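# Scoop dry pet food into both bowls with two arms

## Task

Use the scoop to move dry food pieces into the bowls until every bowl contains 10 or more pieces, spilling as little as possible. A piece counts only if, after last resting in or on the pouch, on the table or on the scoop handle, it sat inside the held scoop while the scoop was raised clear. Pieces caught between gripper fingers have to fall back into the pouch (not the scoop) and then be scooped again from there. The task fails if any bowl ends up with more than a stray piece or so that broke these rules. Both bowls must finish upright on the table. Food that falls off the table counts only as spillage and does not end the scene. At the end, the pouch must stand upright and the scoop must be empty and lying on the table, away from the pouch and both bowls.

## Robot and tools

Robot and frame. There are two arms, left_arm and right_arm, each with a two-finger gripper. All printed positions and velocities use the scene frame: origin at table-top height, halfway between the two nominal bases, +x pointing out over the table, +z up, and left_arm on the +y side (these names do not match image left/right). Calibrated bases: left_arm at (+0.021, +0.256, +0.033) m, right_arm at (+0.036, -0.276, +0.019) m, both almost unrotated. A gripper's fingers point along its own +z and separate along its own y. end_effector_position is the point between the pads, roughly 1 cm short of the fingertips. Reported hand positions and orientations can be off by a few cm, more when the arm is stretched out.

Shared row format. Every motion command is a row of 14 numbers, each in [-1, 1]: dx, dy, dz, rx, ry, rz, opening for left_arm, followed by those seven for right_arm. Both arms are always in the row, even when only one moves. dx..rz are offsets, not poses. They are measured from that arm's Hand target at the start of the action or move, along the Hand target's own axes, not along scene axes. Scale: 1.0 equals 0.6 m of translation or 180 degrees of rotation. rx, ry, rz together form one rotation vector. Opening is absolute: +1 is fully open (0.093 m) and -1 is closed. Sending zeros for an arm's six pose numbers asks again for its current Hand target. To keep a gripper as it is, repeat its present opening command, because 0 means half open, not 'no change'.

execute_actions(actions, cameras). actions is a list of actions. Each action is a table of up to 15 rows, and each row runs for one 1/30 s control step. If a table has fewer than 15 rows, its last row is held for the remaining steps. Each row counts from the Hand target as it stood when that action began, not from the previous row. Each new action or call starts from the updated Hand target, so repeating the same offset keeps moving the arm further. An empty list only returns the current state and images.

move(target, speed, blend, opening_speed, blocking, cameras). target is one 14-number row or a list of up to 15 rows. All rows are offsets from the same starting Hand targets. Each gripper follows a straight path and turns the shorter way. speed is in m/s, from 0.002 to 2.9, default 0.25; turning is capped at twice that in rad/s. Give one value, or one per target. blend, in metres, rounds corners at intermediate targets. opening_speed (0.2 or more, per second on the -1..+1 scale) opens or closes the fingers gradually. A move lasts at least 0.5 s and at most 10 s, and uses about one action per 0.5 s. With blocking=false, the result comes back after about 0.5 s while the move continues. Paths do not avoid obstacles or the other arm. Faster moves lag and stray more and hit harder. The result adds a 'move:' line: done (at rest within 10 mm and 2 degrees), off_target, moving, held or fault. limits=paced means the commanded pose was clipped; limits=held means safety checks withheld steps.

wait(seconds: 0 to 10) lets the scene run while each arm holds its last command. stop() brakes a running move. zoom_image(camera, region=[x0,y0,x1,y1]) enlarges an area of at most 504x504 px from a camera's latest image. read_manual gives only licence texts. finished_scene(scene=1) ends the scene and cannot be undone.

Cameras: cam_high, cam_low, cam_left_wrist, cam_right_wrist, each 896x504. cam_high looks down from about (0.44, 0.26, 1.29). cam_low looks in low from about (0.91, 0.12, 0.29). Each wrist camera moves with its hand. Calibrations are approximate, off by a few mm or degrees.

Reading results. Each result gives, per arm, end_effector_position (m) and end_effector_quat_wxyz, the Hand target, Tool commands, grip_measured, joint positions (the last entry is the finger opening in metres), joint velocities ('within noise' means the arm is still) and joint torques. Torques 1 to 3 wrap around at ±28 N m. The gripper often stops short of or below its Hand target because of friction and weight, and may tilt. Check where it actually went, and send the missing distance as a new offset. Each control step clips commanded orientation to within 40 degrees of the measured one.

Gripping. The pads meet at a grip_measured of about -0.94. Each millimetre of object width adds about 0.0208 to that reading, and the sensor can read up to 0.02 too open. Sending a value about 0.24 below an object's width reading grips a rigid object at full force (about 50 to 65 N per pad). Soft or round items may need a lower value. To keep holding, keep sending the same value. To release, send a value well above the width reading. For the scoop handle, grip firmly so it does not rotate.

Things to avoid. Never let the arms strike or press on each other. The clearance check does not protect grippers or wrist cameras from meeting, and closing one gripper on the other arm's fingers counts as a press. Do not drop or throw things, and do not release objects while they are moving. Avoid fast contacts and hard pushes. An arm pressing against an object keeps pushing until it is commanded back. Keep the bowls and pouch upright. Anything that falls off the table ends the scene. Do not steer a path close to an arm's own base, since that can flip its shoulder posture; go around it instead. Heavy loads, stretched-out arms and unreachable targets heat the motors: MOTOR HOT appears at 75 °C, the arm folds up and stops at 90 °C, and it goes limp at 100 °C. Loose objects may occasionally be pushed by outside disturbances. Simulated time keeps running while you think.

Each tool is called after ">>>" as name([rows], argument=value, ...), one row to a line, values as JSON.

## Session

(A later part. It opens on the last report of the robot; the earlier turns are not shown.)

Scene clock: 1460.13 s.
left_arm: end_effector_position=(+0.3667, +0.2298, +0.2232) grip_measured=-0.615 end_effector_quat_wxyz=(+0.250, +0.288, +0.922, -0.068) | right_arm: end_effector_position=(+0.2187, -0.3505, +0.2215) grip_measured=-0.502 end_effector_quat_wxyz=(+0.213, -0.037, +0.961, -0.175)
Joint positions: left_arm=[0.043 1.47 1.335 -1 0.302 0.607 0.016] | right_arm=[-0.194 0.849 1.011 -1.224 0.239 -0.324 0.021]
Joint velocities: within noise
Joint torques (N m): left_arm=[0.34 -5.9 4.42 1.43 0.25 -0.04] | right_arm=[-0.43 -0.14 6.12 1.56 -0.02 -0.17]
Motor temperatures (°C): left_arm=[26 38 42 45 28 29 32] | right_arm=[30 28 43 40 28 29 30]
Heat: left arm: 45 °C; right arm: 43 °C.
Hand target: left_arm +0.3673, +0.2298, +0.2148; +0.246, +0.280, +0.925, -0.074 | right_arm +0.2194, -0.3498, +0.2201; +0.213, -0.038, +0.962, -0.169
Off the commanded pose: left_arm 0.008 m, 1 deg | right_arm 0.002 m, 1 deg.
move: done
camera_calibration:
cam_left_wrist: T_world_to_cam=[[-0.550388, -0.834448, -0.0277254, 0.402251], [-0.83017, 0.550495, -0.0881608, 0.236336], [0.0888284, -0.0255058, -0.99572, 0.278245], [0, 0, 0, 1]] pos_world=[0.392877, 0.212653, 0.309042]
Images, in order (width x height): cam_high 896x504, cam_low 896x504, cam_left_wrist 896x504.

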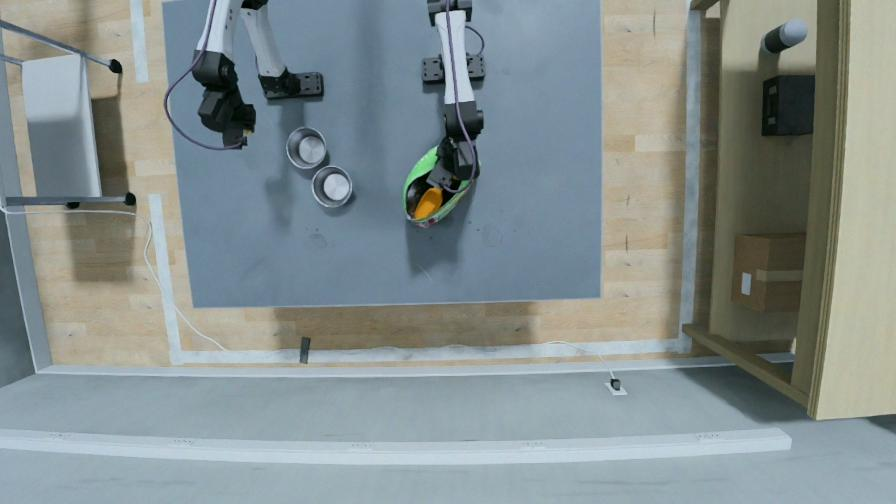

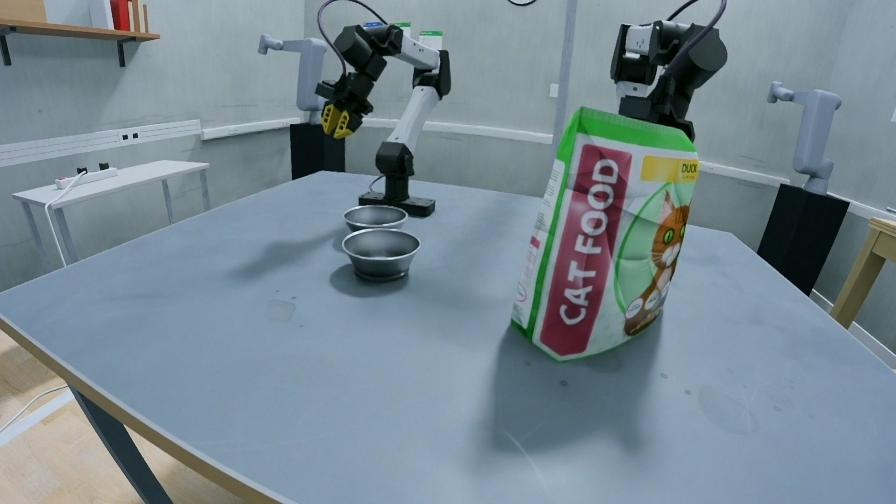

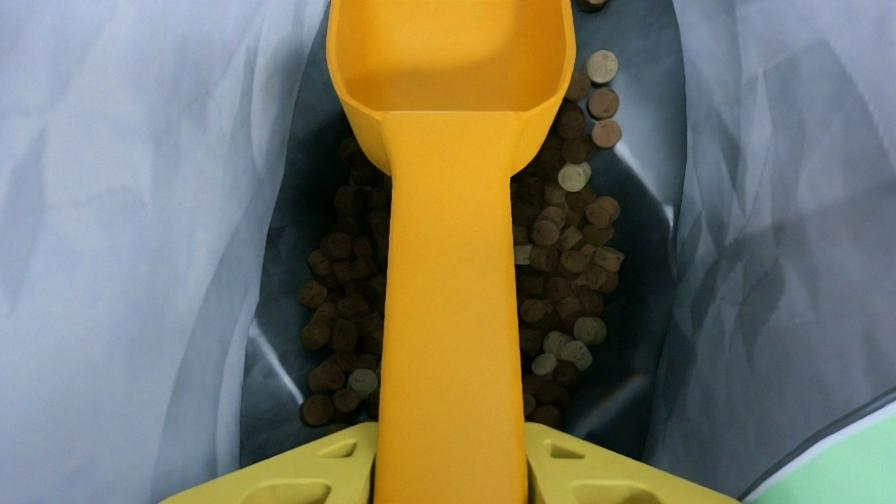

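>>> move([
  [-0.0197,0,-0.152,0,-0.0556,0,-0.97,0,0,0,0,0,0,-0.5],
  [-0.0342,0,-0.2779,0,-0.1333,0,-0.97,0,0,0,0,0,0,-0.5],
  [-0.0465,0,-0.3669,0,-0.1778,0,-0.97,0,0,0,0,0,0,-0.5],
  [-0.2417,-0.2713,-0.2173,0,-0.1778,0,-0.97,0,0,0,0,0,0,-0.5],
  [-0.1373,-0.2582,0.0685,0,-0.2,0,-0.97,0,0,0,0,0,0,-0.5],
], speed=[0.12,0.15,0.15,0.25,0.25], blend=[0.01,0.02,0.02,0.05,0])

Scene clock: 1542.47 s.
left_arm: end_effector_position=(+0.3533, +0.0481, +0.2173) grip_measured=-0.615 end_effector_quat_wxyz=(+0.510, +0.252, +0.806, -0.160) | right_arm: end_effector_position=(+0.2187, -0.3505, +0.2215) grip_measured=-0.502 end_effector_quat_wxyz=(+0.213, -0.037, +0.961, -0.175)
Joint positions: left_arm=[-0.554 1.234 0.692 0.099 0.071 0.034 0.016] | right_arm=[-0.194 0.849 1.011 -1.224 0.239 -0.324 0.021]
Joint velocities: within noise
Joint torques (N m): left_arm=[0.39 -4.55 6.65 2.45 -0.16 0.04] | right_arm=[-0.42 -0.14 6.15 1.56 -0.01 -0.17]
Motor temperatures (°C): left_arm=[26 36 41 47 28 29 33] | right_arm=[30 28 43 40 28 29 30]
Heat: left arm: 47 °C; right arm: 43 °C.
Hand target: left_arm +0.3581, +0.0499, +0.2202; +0.520, +0.243, +0.803, -0.157 | right_arm +0.2194, -0.3498, +0.2201; +0.213, -0.038, +0.962, -0.169
Off the commanded pose: left_arm 0.006 m, 2 deg | right_arm 0.002 m, 1 deg.
move: done
camera_calibration:
cam_left_wrist: T_world_to_cam=[[-0.554599, -0.832113, 0.0028185, 0.237919], [-0.641595, 0.425458, -0.638233, 0.383748], [0.529883, -0.355772, -0.769838, 0.0798835], [0, 0, 0, 1]] pos_world=[0.335832, 0.0631272, 0.305748]
cam_right_wrist: T_world_to_cam=[[-0.07077, -0.928006, 0.365781, -0.390097], [-0.997375, 0.0714633, -0.0116621, 0.284067], [-0.0153174, -0.365646, -0.930628, 0.159022], [0, 0, 0, 1]] pos_world=[0.25815, -0.324167, 0.293994]

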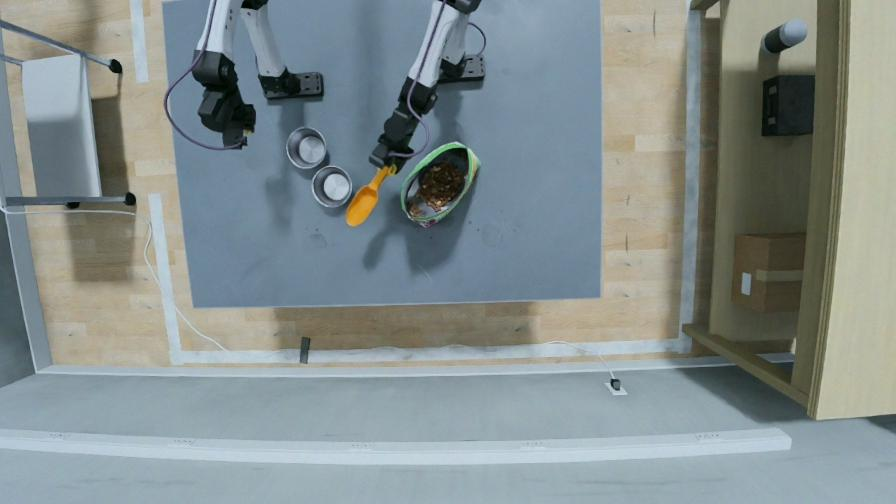

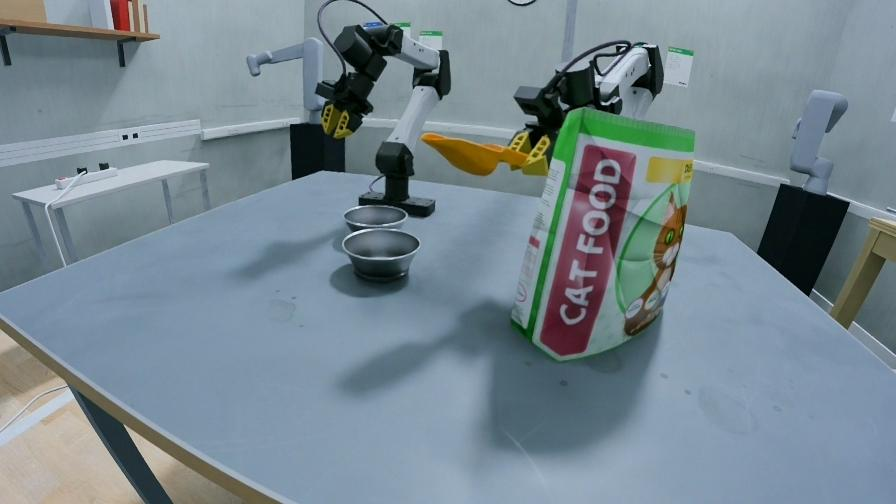

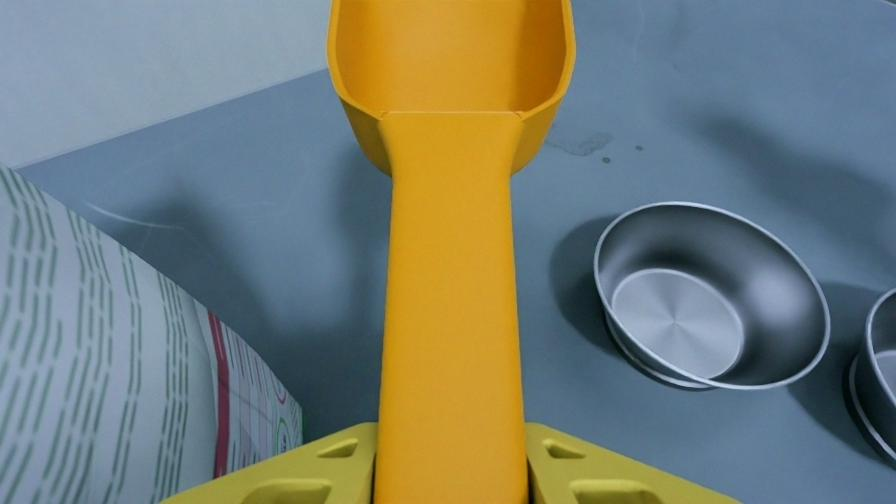

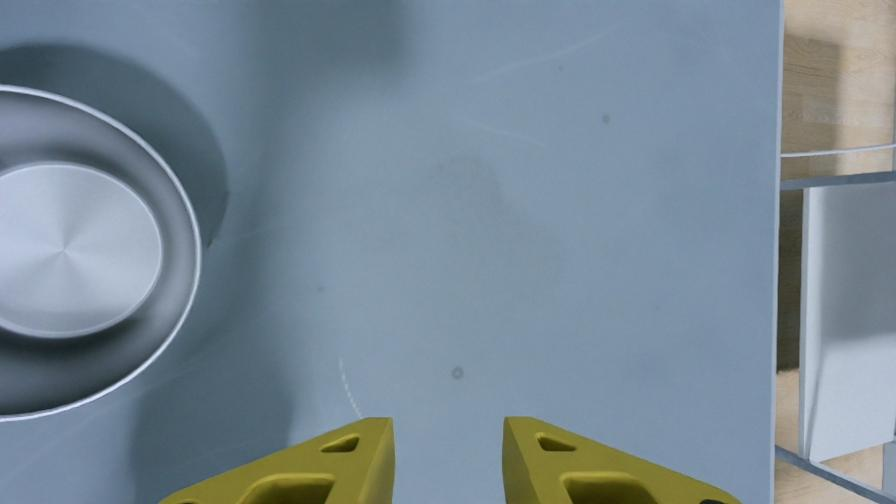

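>>> zoom_image(camera="cam_high", region=[390, 130, 490, 240])

Scaled by 4.582 from the camera's 896x504 image, which has a finer 1280x720 frame.

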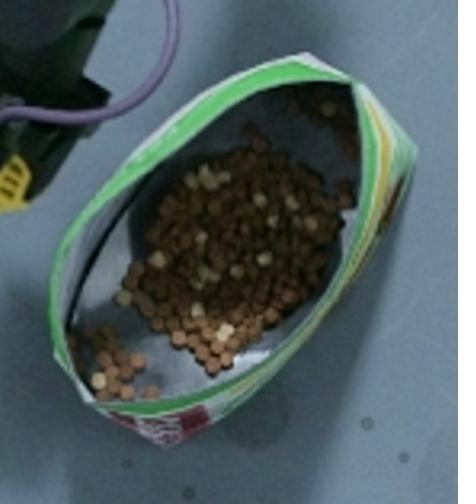

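>>> move([
  [0,0,0,0,0,0,-0.97,-0.4652,0.3655,-0.126,-0.1712,-0.0812,-0.079,-0.97],
  [0,0,0,0,0,0,-0.97,-0.4832,0.459,-0.0375,-0.1712,-0.0812,-0.079,-0.97],
], speed=[0.3,0.12])

>>> zoom_image(camera="cam_high", region=[310, 140, 430, 250])

>>> zoom_image(camera="cam_low", region=[350, 60, 600, 260])

Scene clock: 1576.83 s.
left_arm: end_effector_position=(+0.3539, +0.0485, +0.2173) grip_measured=-0.615 end_effector_quat_wxyz=(+0.511, +0.251, +0.807, -0.159) | right_arm: end_effector_position=(+0.4710, -0.0459, +0.2663) grip_measured=-0.964 end_effector_quat_wxyz=(+0.294, -0.231, +0.925, +0.073)
Joint positions: left_arm=[-0.553 1.235 0.692 0.101 0.068 0.033 0.016] | right_arm=[0.477 1.939 2.046 -1.063 -0.001 -0.005 0]
Joint velocities: within noise
Joint torques (N m): left_arm=[0.36 -4.57 6.65 2.44 -0.13 0.05] | right_arm=[1.01 -8.23 5.78 1.9 0.04 -0.03]
Motor temperatures (°C): left_arm=[26 35 41 55 28 29 33] | right_arm=[30 29 43 40 28 29 30]
Heat: left arm: 55 °C; right arm: 43 °C.
Hand target: left_arm +0.3581, +0.0499, +0.2201; +0.520, +0.243, +0.804, -0.157 | right_arm +0.4725, -0.0419, +0.2602; +0.292, -0.231, +0.925, +0.073
Off the commanded pose: left_arm 0.005 m, 1 deg | right_arm 0.008 m, 0 deg.
move: done
camera_calibration:
cam_left_wrist: T_world_to_cam=[[-0.551853, -0.833937, 0.00270861, 0.237667], [-0.64256, 0.423136, -0.638806, 0.384519], [0.531577, -0.354267, -0.769363, 0.0788416], [0, 0, 0, 1]] pos_world=[0.336323, 0.063427, 0.305647]
cam_right_wrist: T_world_to_cam=[[0.408578, -0.912701, 0.00632097, -0.235359], [-0.899816, -0.403951, -0.164787, 0.487405], [0.152955, 0.0616407, -0.986309, 0.271263], [0, 0, 0, 1]] pos_world=[0.493246, -0.0346456, 0.349355]

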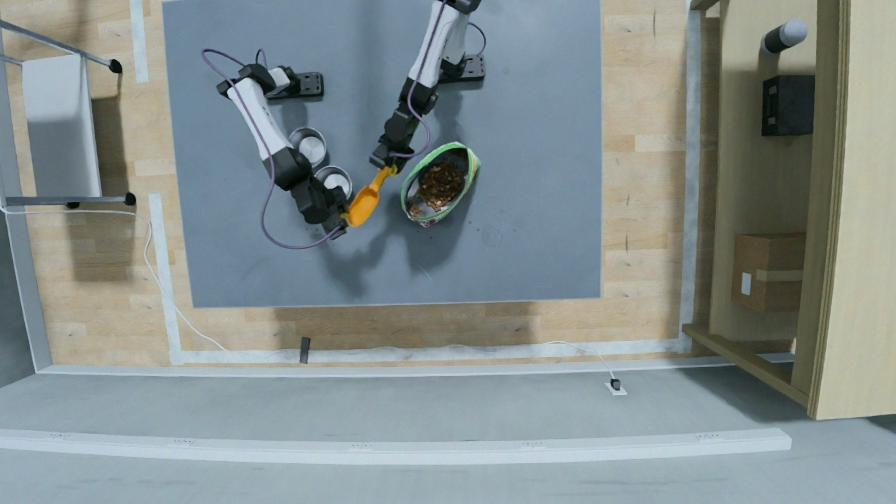

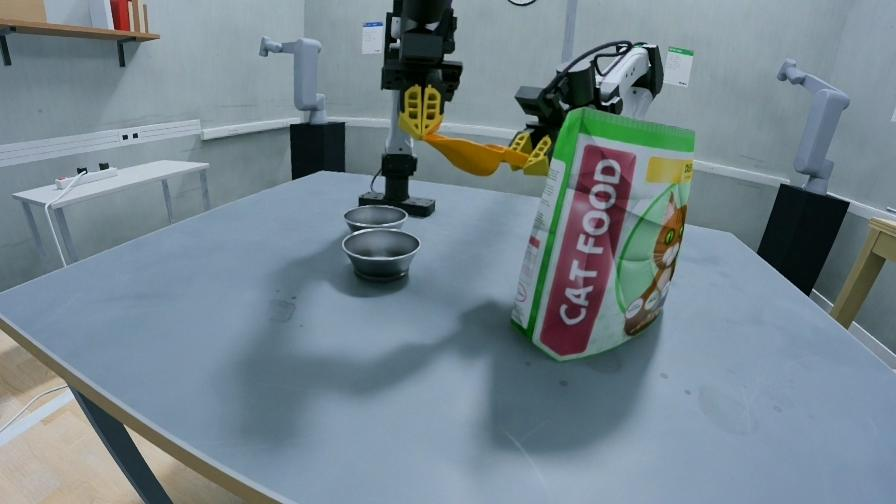

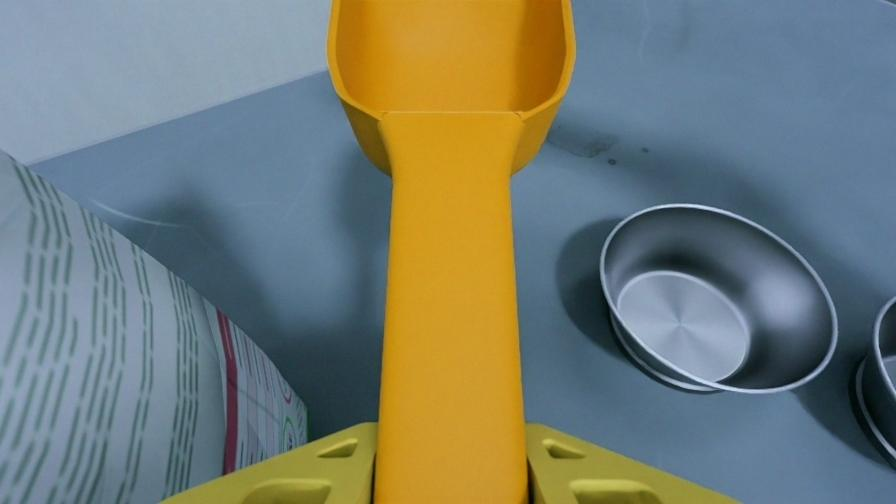

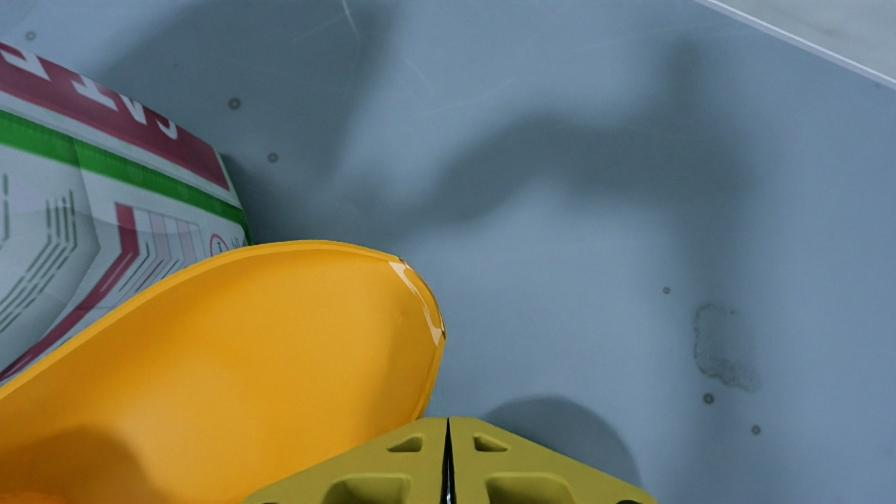

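Scaled by 4.200 from the camera's 896x504 image, which has a finer 1280x720 frame.

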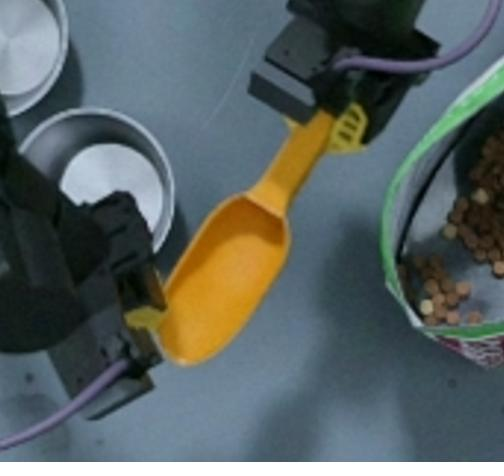

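Scaled by 2.016 from the camera's 896x504 image, which has a finer 1280x720 frame.

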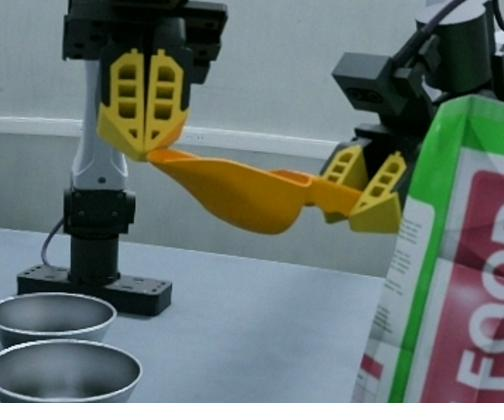

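>>> move([
  [0,0,0,0,0,0,-0.97,-0.0192,0.0441,0.0135,0,0,0,-0.97],
  [-0.1369,0,-0.0616,0,0,0,-0.97,-0.0192,0.0441,0.0135,0,0,0,-0.97],
], speed=[0.1,0.06])

>>> zoom_image(camera="cam_high", region=[310, 140, 430, 250])

>>> zoom_image(camera="cam_low", region=[350, 20, 600, 220])

Scene clock: 1596.50 s.
left_arm: end_effector_position=(+0.3477, +0.0635, +0.2580) grip_measured=-0.615 end_effector_quat_wxyz=(+0.454, +0.242, +0.848, -0.129) | right_arm: end_effector_position=(+0.4736, -0.0207, +0.2638) grip_measured=-0.964 end_effector_quat_wxyz=(+0.298, -0.227, +0.925, +0.065)
Joint positions: left_arm=[-0.545 1.206 0.962 -0.345 0.029 0.021 0.016] | right_arm=[0.536 2.002 2.122 -1.074 0.051 0.047 0]
Joint velocities: within noise
Joint torques (N m): left_arm=[-0.29 -7.97 11.14 2.88 0.29 0.19] | right_arm=[1.44 -7.9 8.27 1.65 -0.09 -0.03]
Motor temperatures (°C): left_arm=[26 35 42 56 28 29 33] | right_arm=[30 33 43 41 28 29 30]
Heat: left arm: 56 °C; right arm: 43 °C.
Hand target: left_arm +0.3580, +0.0500, +0.3102; +0.520, +0.243, +0.804, -0.157 | right_arm +0.4724, -0.0120, +0.2602; +0.292, -0.231, +0.925, +0.073
Off the commanded pose: left_arm 0.055 m, 10 deg | right_arm 0.010 m, 1 deg.
move: off_target (left_arm)
camera_calibration:
cam_left_wrist: T_world_to_cam=[[-0.510793, -0.859703, -0.00104318, 0.235003], [-0.734574, 0.437077, -0.519004, 0.400375], [0.446645, -0.264337, -0.854771, 0.16474], [0, 0, 0, 1]] pos_world=[0.340563, 0.070585, 0.348856]
cam_right_wrist: T_world_to_cam=[[0.395945, -0.918094, 0.0181733, -0.210617], [-0.903612, -0.393069, -0.170239, 0.502985], [0.163438, 0.0509835, -0.985235, 0.261365], [0, 0, 0, 1]] pos_world=[0.495179, -0.00898367, 0.346961]

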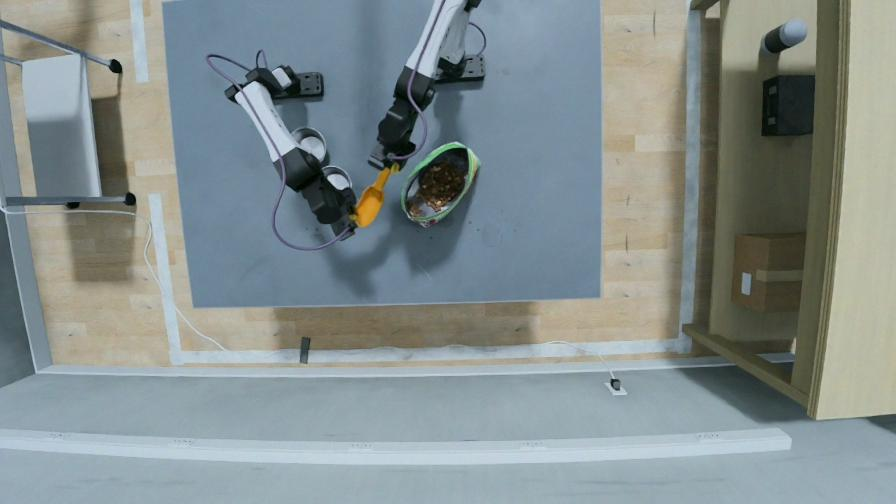

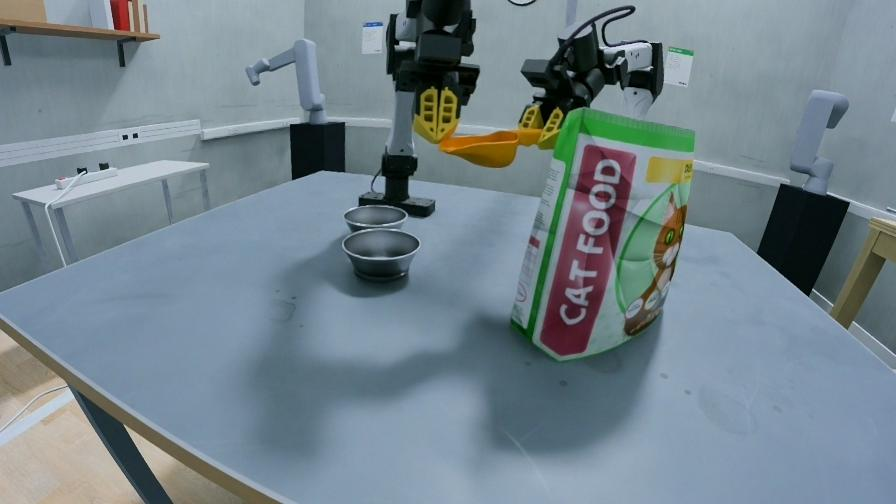

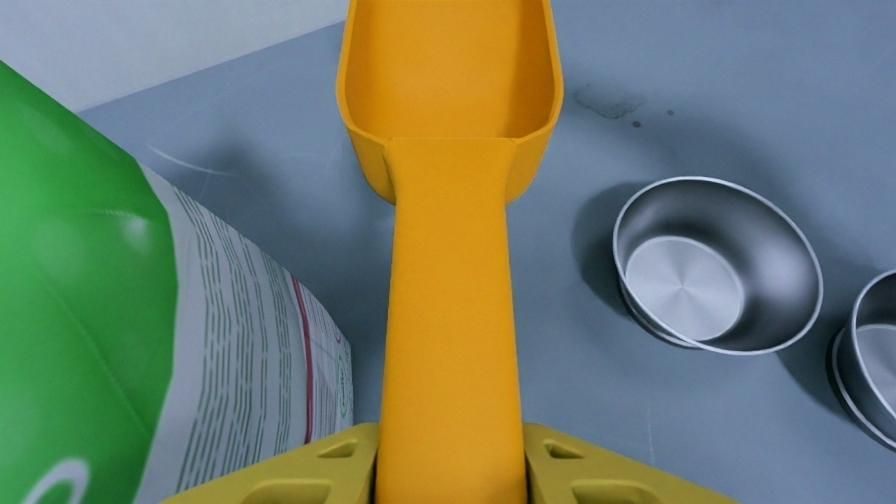

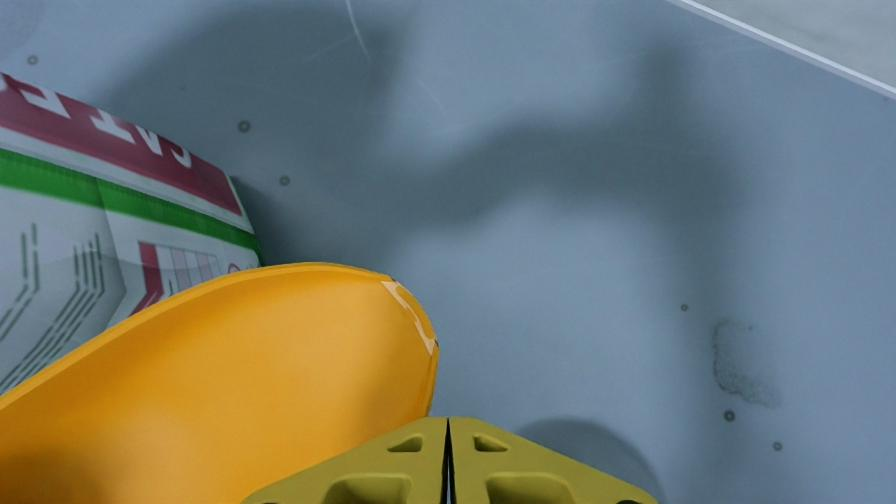

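Scaled by 4.200 from the camera's 896x504 image, which has a finer 1280x720 frame.

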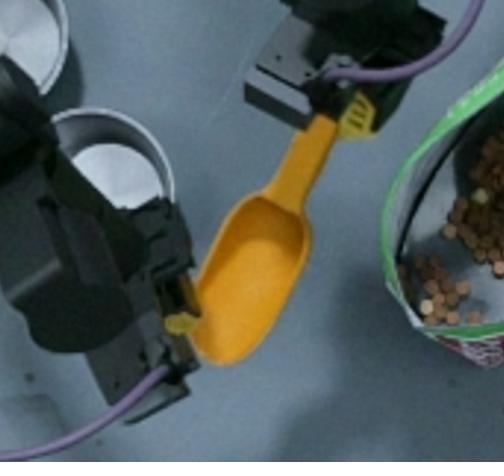

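Scaled by 2.016 from the camera's 896x504 image, which has a finer 1280x720 frame.

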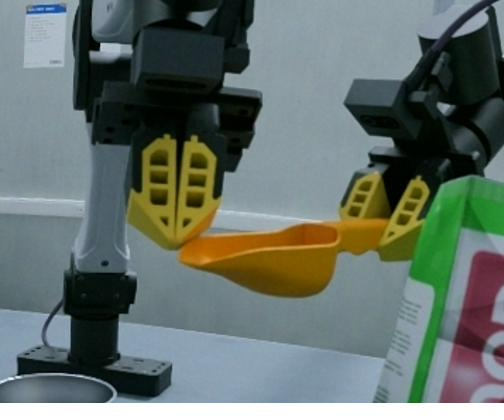

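>>> move(target=[0,0,0,0,0,0,-0.72,0,0,0,0,0,0,-0.97], opening_speed=0.3, speed=0.1)

>>> zoom_image(camera="cam_high", region=[310, 140, 430, 250])

>>> zoom_image(camera="cam_low", region=[350, 20, 600, 220])

Scene clock: 1609.43 s.
left_arm: end_effector_position=(+0.3454, +0.0653, +0.2601) grip_measured=-0.615 end_effector_quat_wxyz=(+0.454, +0.241, +0.848, -0.128) | right_arm: end_effector_position=(+0.4736, -0.0207, +0.2638) grip_measured=-0.964 end_effector_quat_wxyz=(+0.298, -0.227, +0.925, +0.065)
Joint positions: left_arm=[-0.545 1.194 0.962 -0.356 0.027 0.021 0.016] | right_arm=[0.536 2.002 2.122 -1.074 0.051 0.047 0]
Joint velocities: within noise
Joint torques (N m): left_arm=[-0.28 -6.89 11.18 2.96 0.3 0.19] | right_arm=[1.43 -7.9 8.32 1.65 -0.09 -0.03]
Motor temperatures (°C): left_arm=[26 36 45 58 28 29 33] | right_arm=[30 35 44 40 28 29 30]
Heat: left arm: 58 °C; right arm: 44 °C.
Hand target: left_arm +0.3580, +0.0500, +0.3101; +0.520, +0.243, +0.804, -0.157 | right_arm +0.4724, -0.0120, +0.2602; +0.292, -0.231, +0.925, +0.073
Off the commanded pose: left_arm 0.054 m, 10 deg | right_arm 0.009 m, 1 deg.
move: off_target (left_arm)
camera_calibration:
cam_left_wrist: T_world_to_cam=[[-0.5089, -0.860822, -0.00257187, 0.235214], [-0.734614, 0.435842, -0.519985, 0.399403], [0.448736, -0.262731, -0.854171, 0.167026], [0, 0, 0, 1]] pos_world=[0.338156, 0.0722843, 0.350958]
cam_right_wrist: T_world_to_cam=[[0.395945, -0.918094, 0.0181733, -0.210617], [-0.903612, -0.393069, -0.170239, 0.502985], [0.163438, 0.0509835, -0.985235, 0.261365], [0, 0, 0, 1]] pos_world=[0.495179, -0.00898367, 0.346961]

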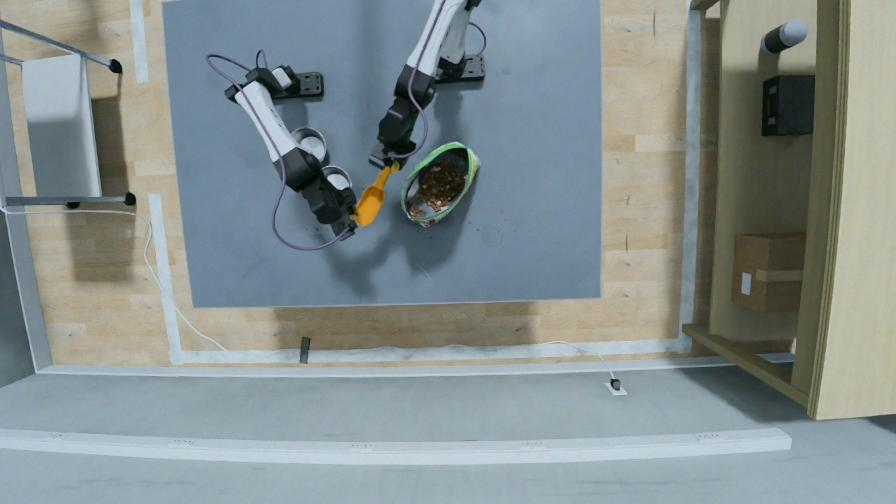

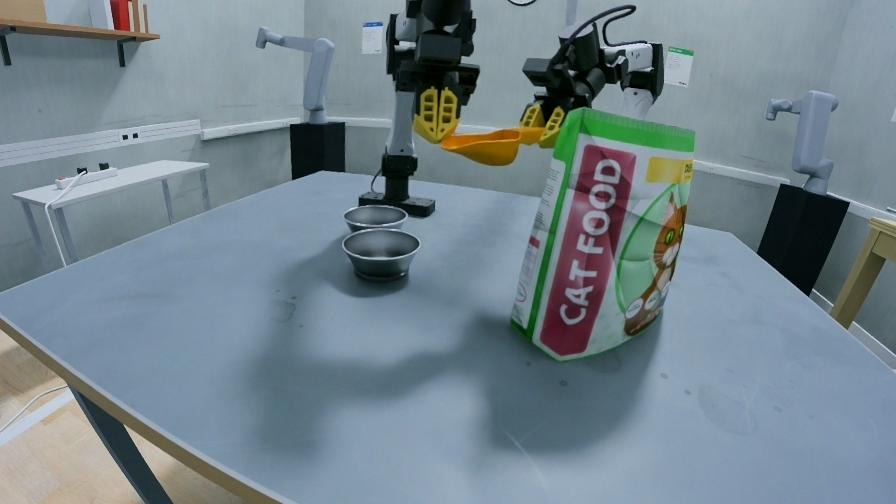

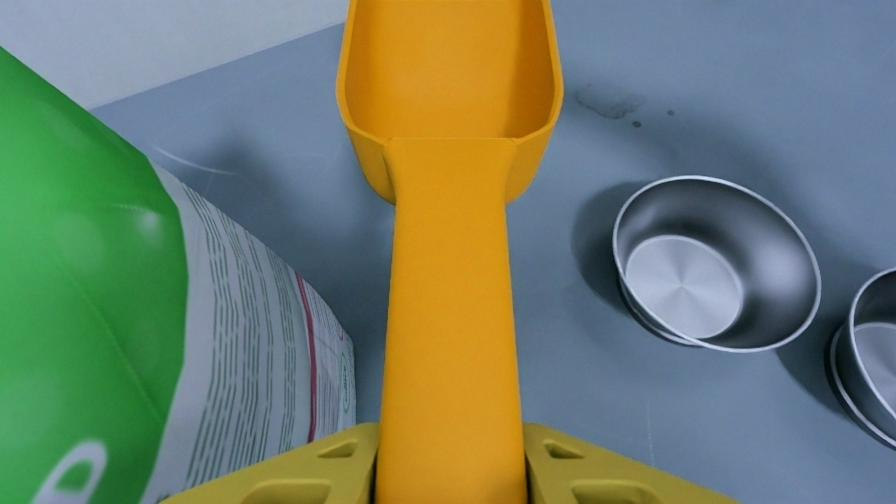

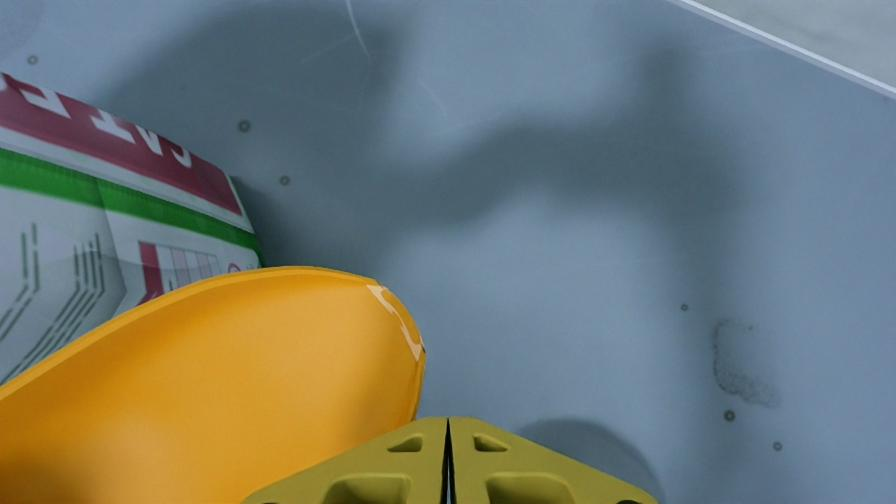

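Scaled by 4.200 from the camera's 896x504 image, which has a finer 1280x720 frame.

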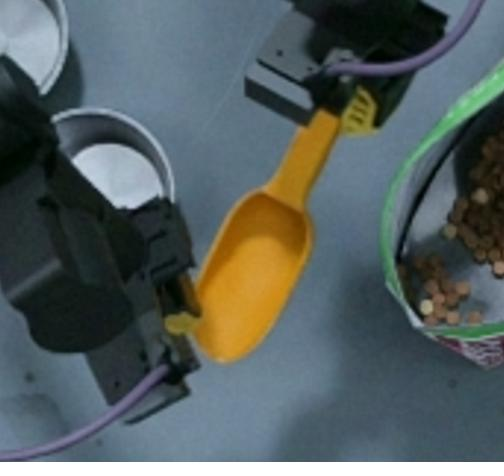

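Scaled by 2.016 from the camera's 896x504 image, which has a finer 1280x720 frame.

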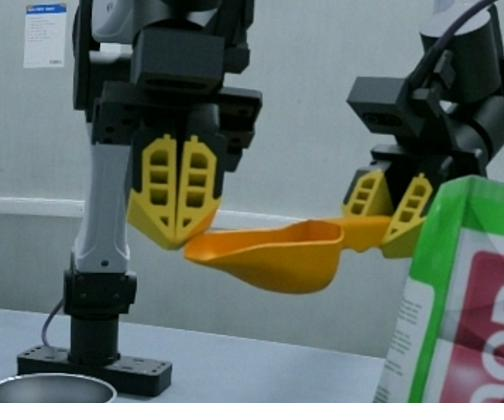

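>>> move(target=[0.02,0,0.009,0,-0.15,0,-0.68,0,0,0,0,0,0,-0.97], opening_speed=0.3, speed=0.1, cameras=["cam_high","cam_low","cam_left_wrist"])

>>> zoom_image(camera="cam_low", region=[350, 20, 600, 220])

Scene clock: 1624.17 s.
left_arm: end_effector_position=(+0.3552, +0.0615, +0.2511) grip_measured=-0.615 end_effector_quat_wxyz=(+0.635, +0.203, +0.724, -0.175) | right_arm: end_effector_position=(+0.4793, -0.0234, +0.2668) grip_measured=-0.964 end_effector_quat_wxyz=(+0.311, -0.220, +0.923, +0.054)
Joint positions: left_arm=[-0.541 1.177 0.496 0.549 0.026 0.008 0.016] | right_arm=[0.536 2.002 2.122 -1.055 0.082 0.049 0]
Joint velocities: within noise
Joint torques (N m): left_arm=[-0.21 -5.14 7.99 3.7 0.42 0.05] | right_arm=[1.47 -7.97 8.21 1.5 -0.4 -0.04]
Motor temperatures (°C): left_arm=[26 36 47 61 28 29 33] | right_arm=[30 37 45 40 28 29 30]
Heat: left arm: 61 °C; right arm: 45 °C.
Hand target: left_arm +0.3579, +0.0499, +0.2971; +0.693, +0.200, +0.660, -0.210 | right_arm +0.4724, -0.0120, +0.2602; +0.292, -0.231, +0.925, +0.073
Off the commanded pose: left_arm 0.047 m, 11 deg | right_arm 0.015 m, 3 deg.
move: off_target (left_arm, right_arm)
camera_calibration:
cam_left_wrist: T_world_to_cam=[[-0.501172, -0.86534, 0.00369542, 0.232819], [-0.467596, 0.267215, -0.842585, 0.400049], [0.728135, -0.424008, -0.538551, -0.0146946], [0, 0, 0, 1]] pos_world=[0.314443, 0.0883374, 0.328301]
Images, in order (width x height): cam_high 896x504, cam_low 896x504, cam_left_wrist 896x504.

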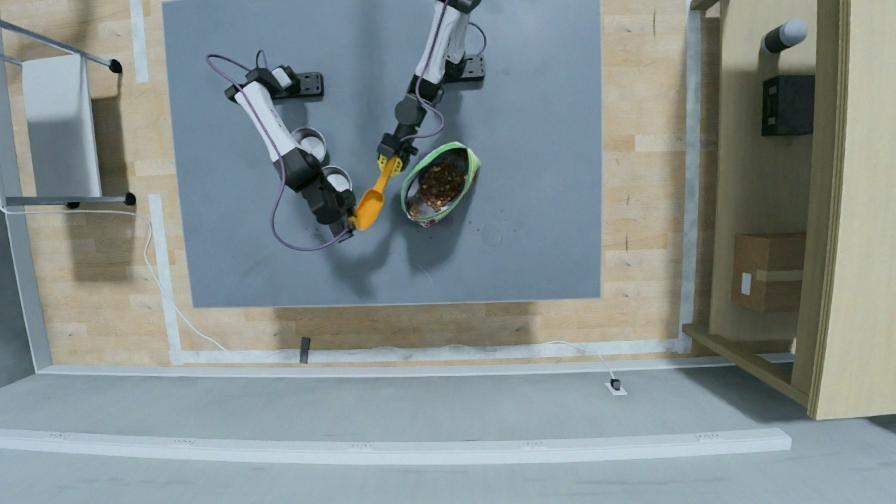

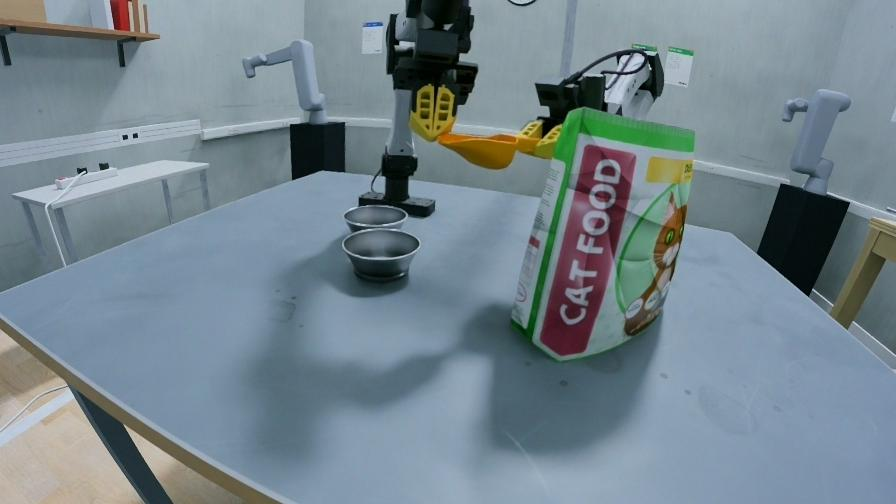

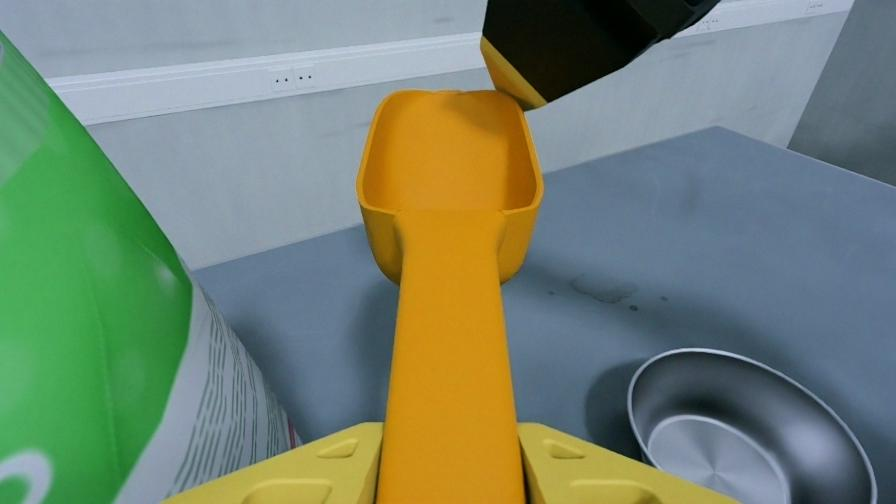

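Scaled by 2.016 from the camera's 896x504 image, which has a finer 1280x720 frame.

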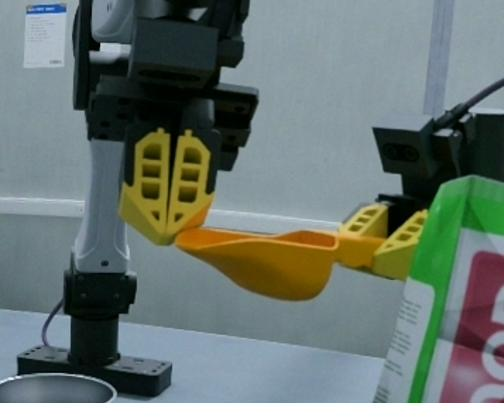

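>>> move([
  [0,0,0,0,0,0,-0.97,0,0,0,0,0,0,-0.97],
  [0.1,0,0,0,0.06,0,-0.97,0,0,0,0,0,0,-0.97],
  [0.1,0,0,0,0.06,0,-0.97,-0.0445,-0.0294,-0.0908,0,0,0,-0.97],
  [0.1,0,0,0,0.06,0,-0.97,0.462,-0.2936,-0.3445,0,0,0,-0.5],
], opening_speed=0.5, speed=[0.1,0.1,0.15,0.3])

>>> zoom_image(camera="cam_low", region=[350, 60, 600, 260])

Scene clock: 1665.67 s.
left_arm: end_effector_position=(+0.3615, +0.0531, +0.2316) grip_measured=-0.615 end_effector_quat_wxyz=(+0.621, +0.213, +0.732, -0.181) | right_arm: end_effector_position=(+0.2501, -0.3309, +0.2702) grip_measured=-0.502 end_effector_quat_wxyz=(+0.290, -0.232, +0.926, +0.064)
Joint positions: left_arm=[-0.54 1.263 0.494 0.604 0.052 0.008 0.016] | right_arm=[-0.658 1.147 1.343 -1.47 -0.534 -1.058 0.021]
Joint velocities: within noise
Joint torques (N m): left_arm=[-0.49 -4.46 6.56 2.57 0.11 0.13] | right_arm=[-0.28 -1.29 6.32 0.92 -0.56 -0.2]
Motor temperatures (°C): left_arm=[26 35 47 74 28 29 33] | right_arm=[30 39 46 39 28 29 30]
Heat: left arm: 74 °C; right arm: 46 °C. Fold the left arm in close to its base, or ease its load, before you think long.
Hand target: left_arm +0.3604, +0.0483, +0.2371; +0.628, +0.218, +0.722, -0.190 | right_arm +0.2500, -0.3298, +0.2707; +0.292, -0.231, +0.925, +0.072
Off the commanded pose: left_arm 0.007 m, 2 deg | right_arm 0.001 m, 1 deg.
MOTOR HOT: joint 4 (wrist pitch) of the left arm reports 74 °C; the controller's stop level is 90 °C. To cool a motor, set the load down, stop pushing, or move to a pose that needs little force.
move: done
camera_calibration:
cam_left_wrist: T_world_to_cam=[[-0.522908, -0.852341, 0.00910578, 0.234718], [-0.485995, 0.289346, -0.824674, 0.390133], [0.700269, -0.435654, -0.565534, -0.0163711], [0, 0, 0, 1]] pos_world=[0.323803, 0.0800442, 0.310337]
cam_right_wrist: T_world_to_cam=[[0.403924, -0.914534, 0.0217703, -0.408866], [-0.902382, -0.402238, -0.15463, 0.172673], [0.150172, 0.0428138, -0.987732, 0.321199], [0, 0, 0, 1]] pos_world=[0.272733, -0.318218, 0.352861]

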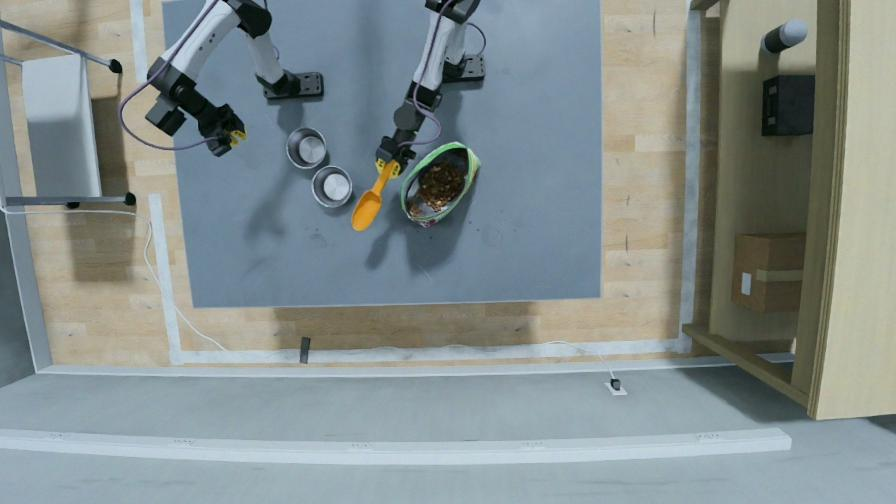

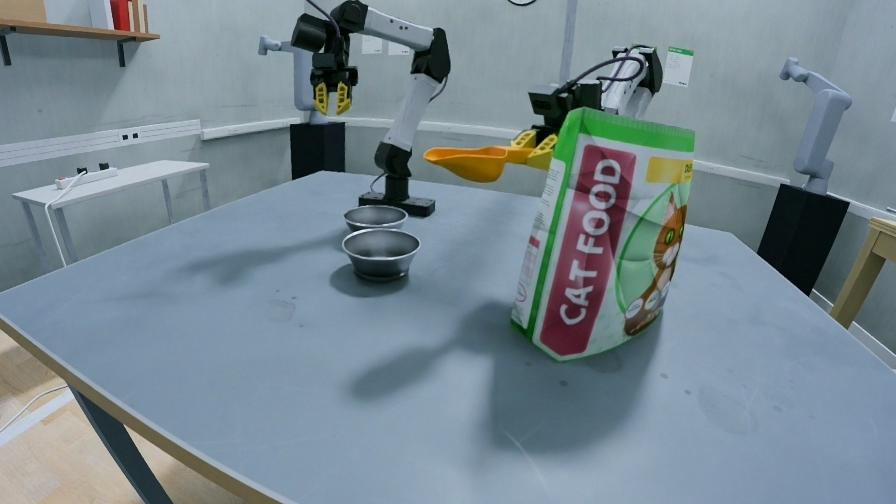

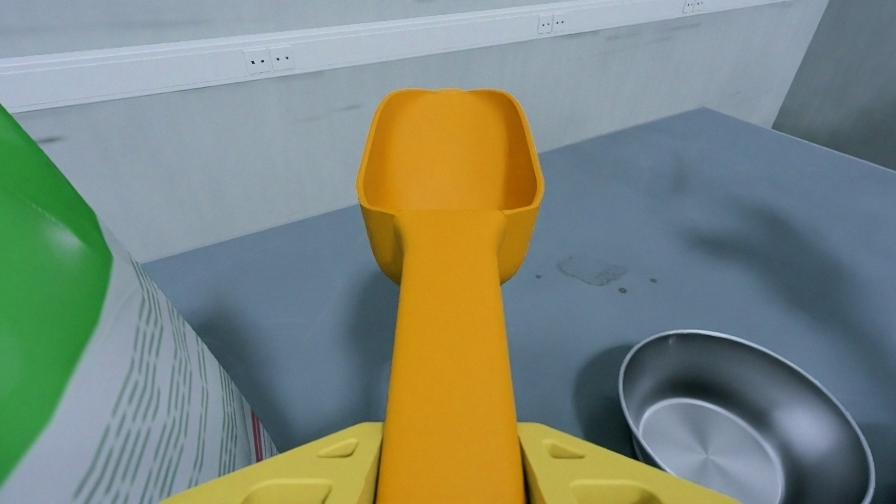

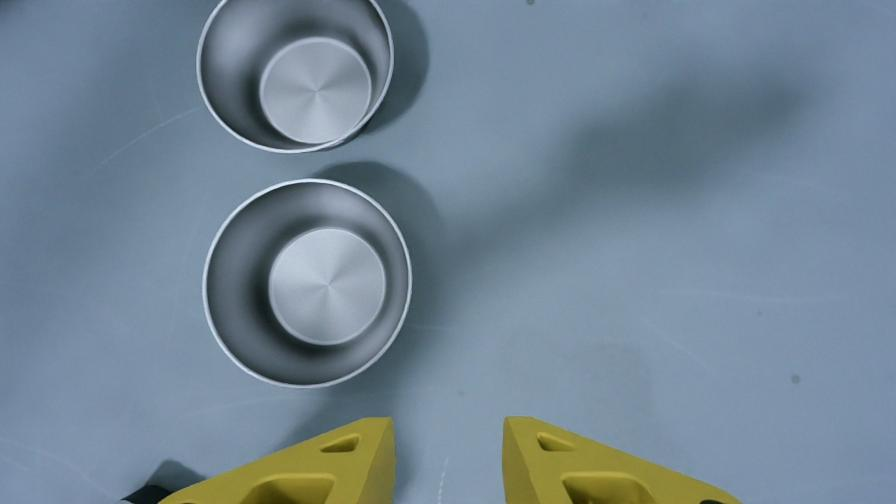

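Scaled by 2.016 from the camera's 896x504 image, which has a finer 1280x720 frame.

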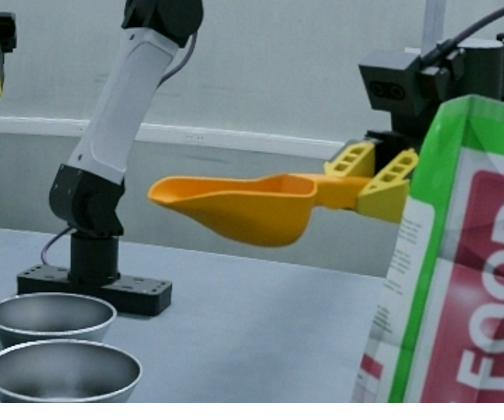

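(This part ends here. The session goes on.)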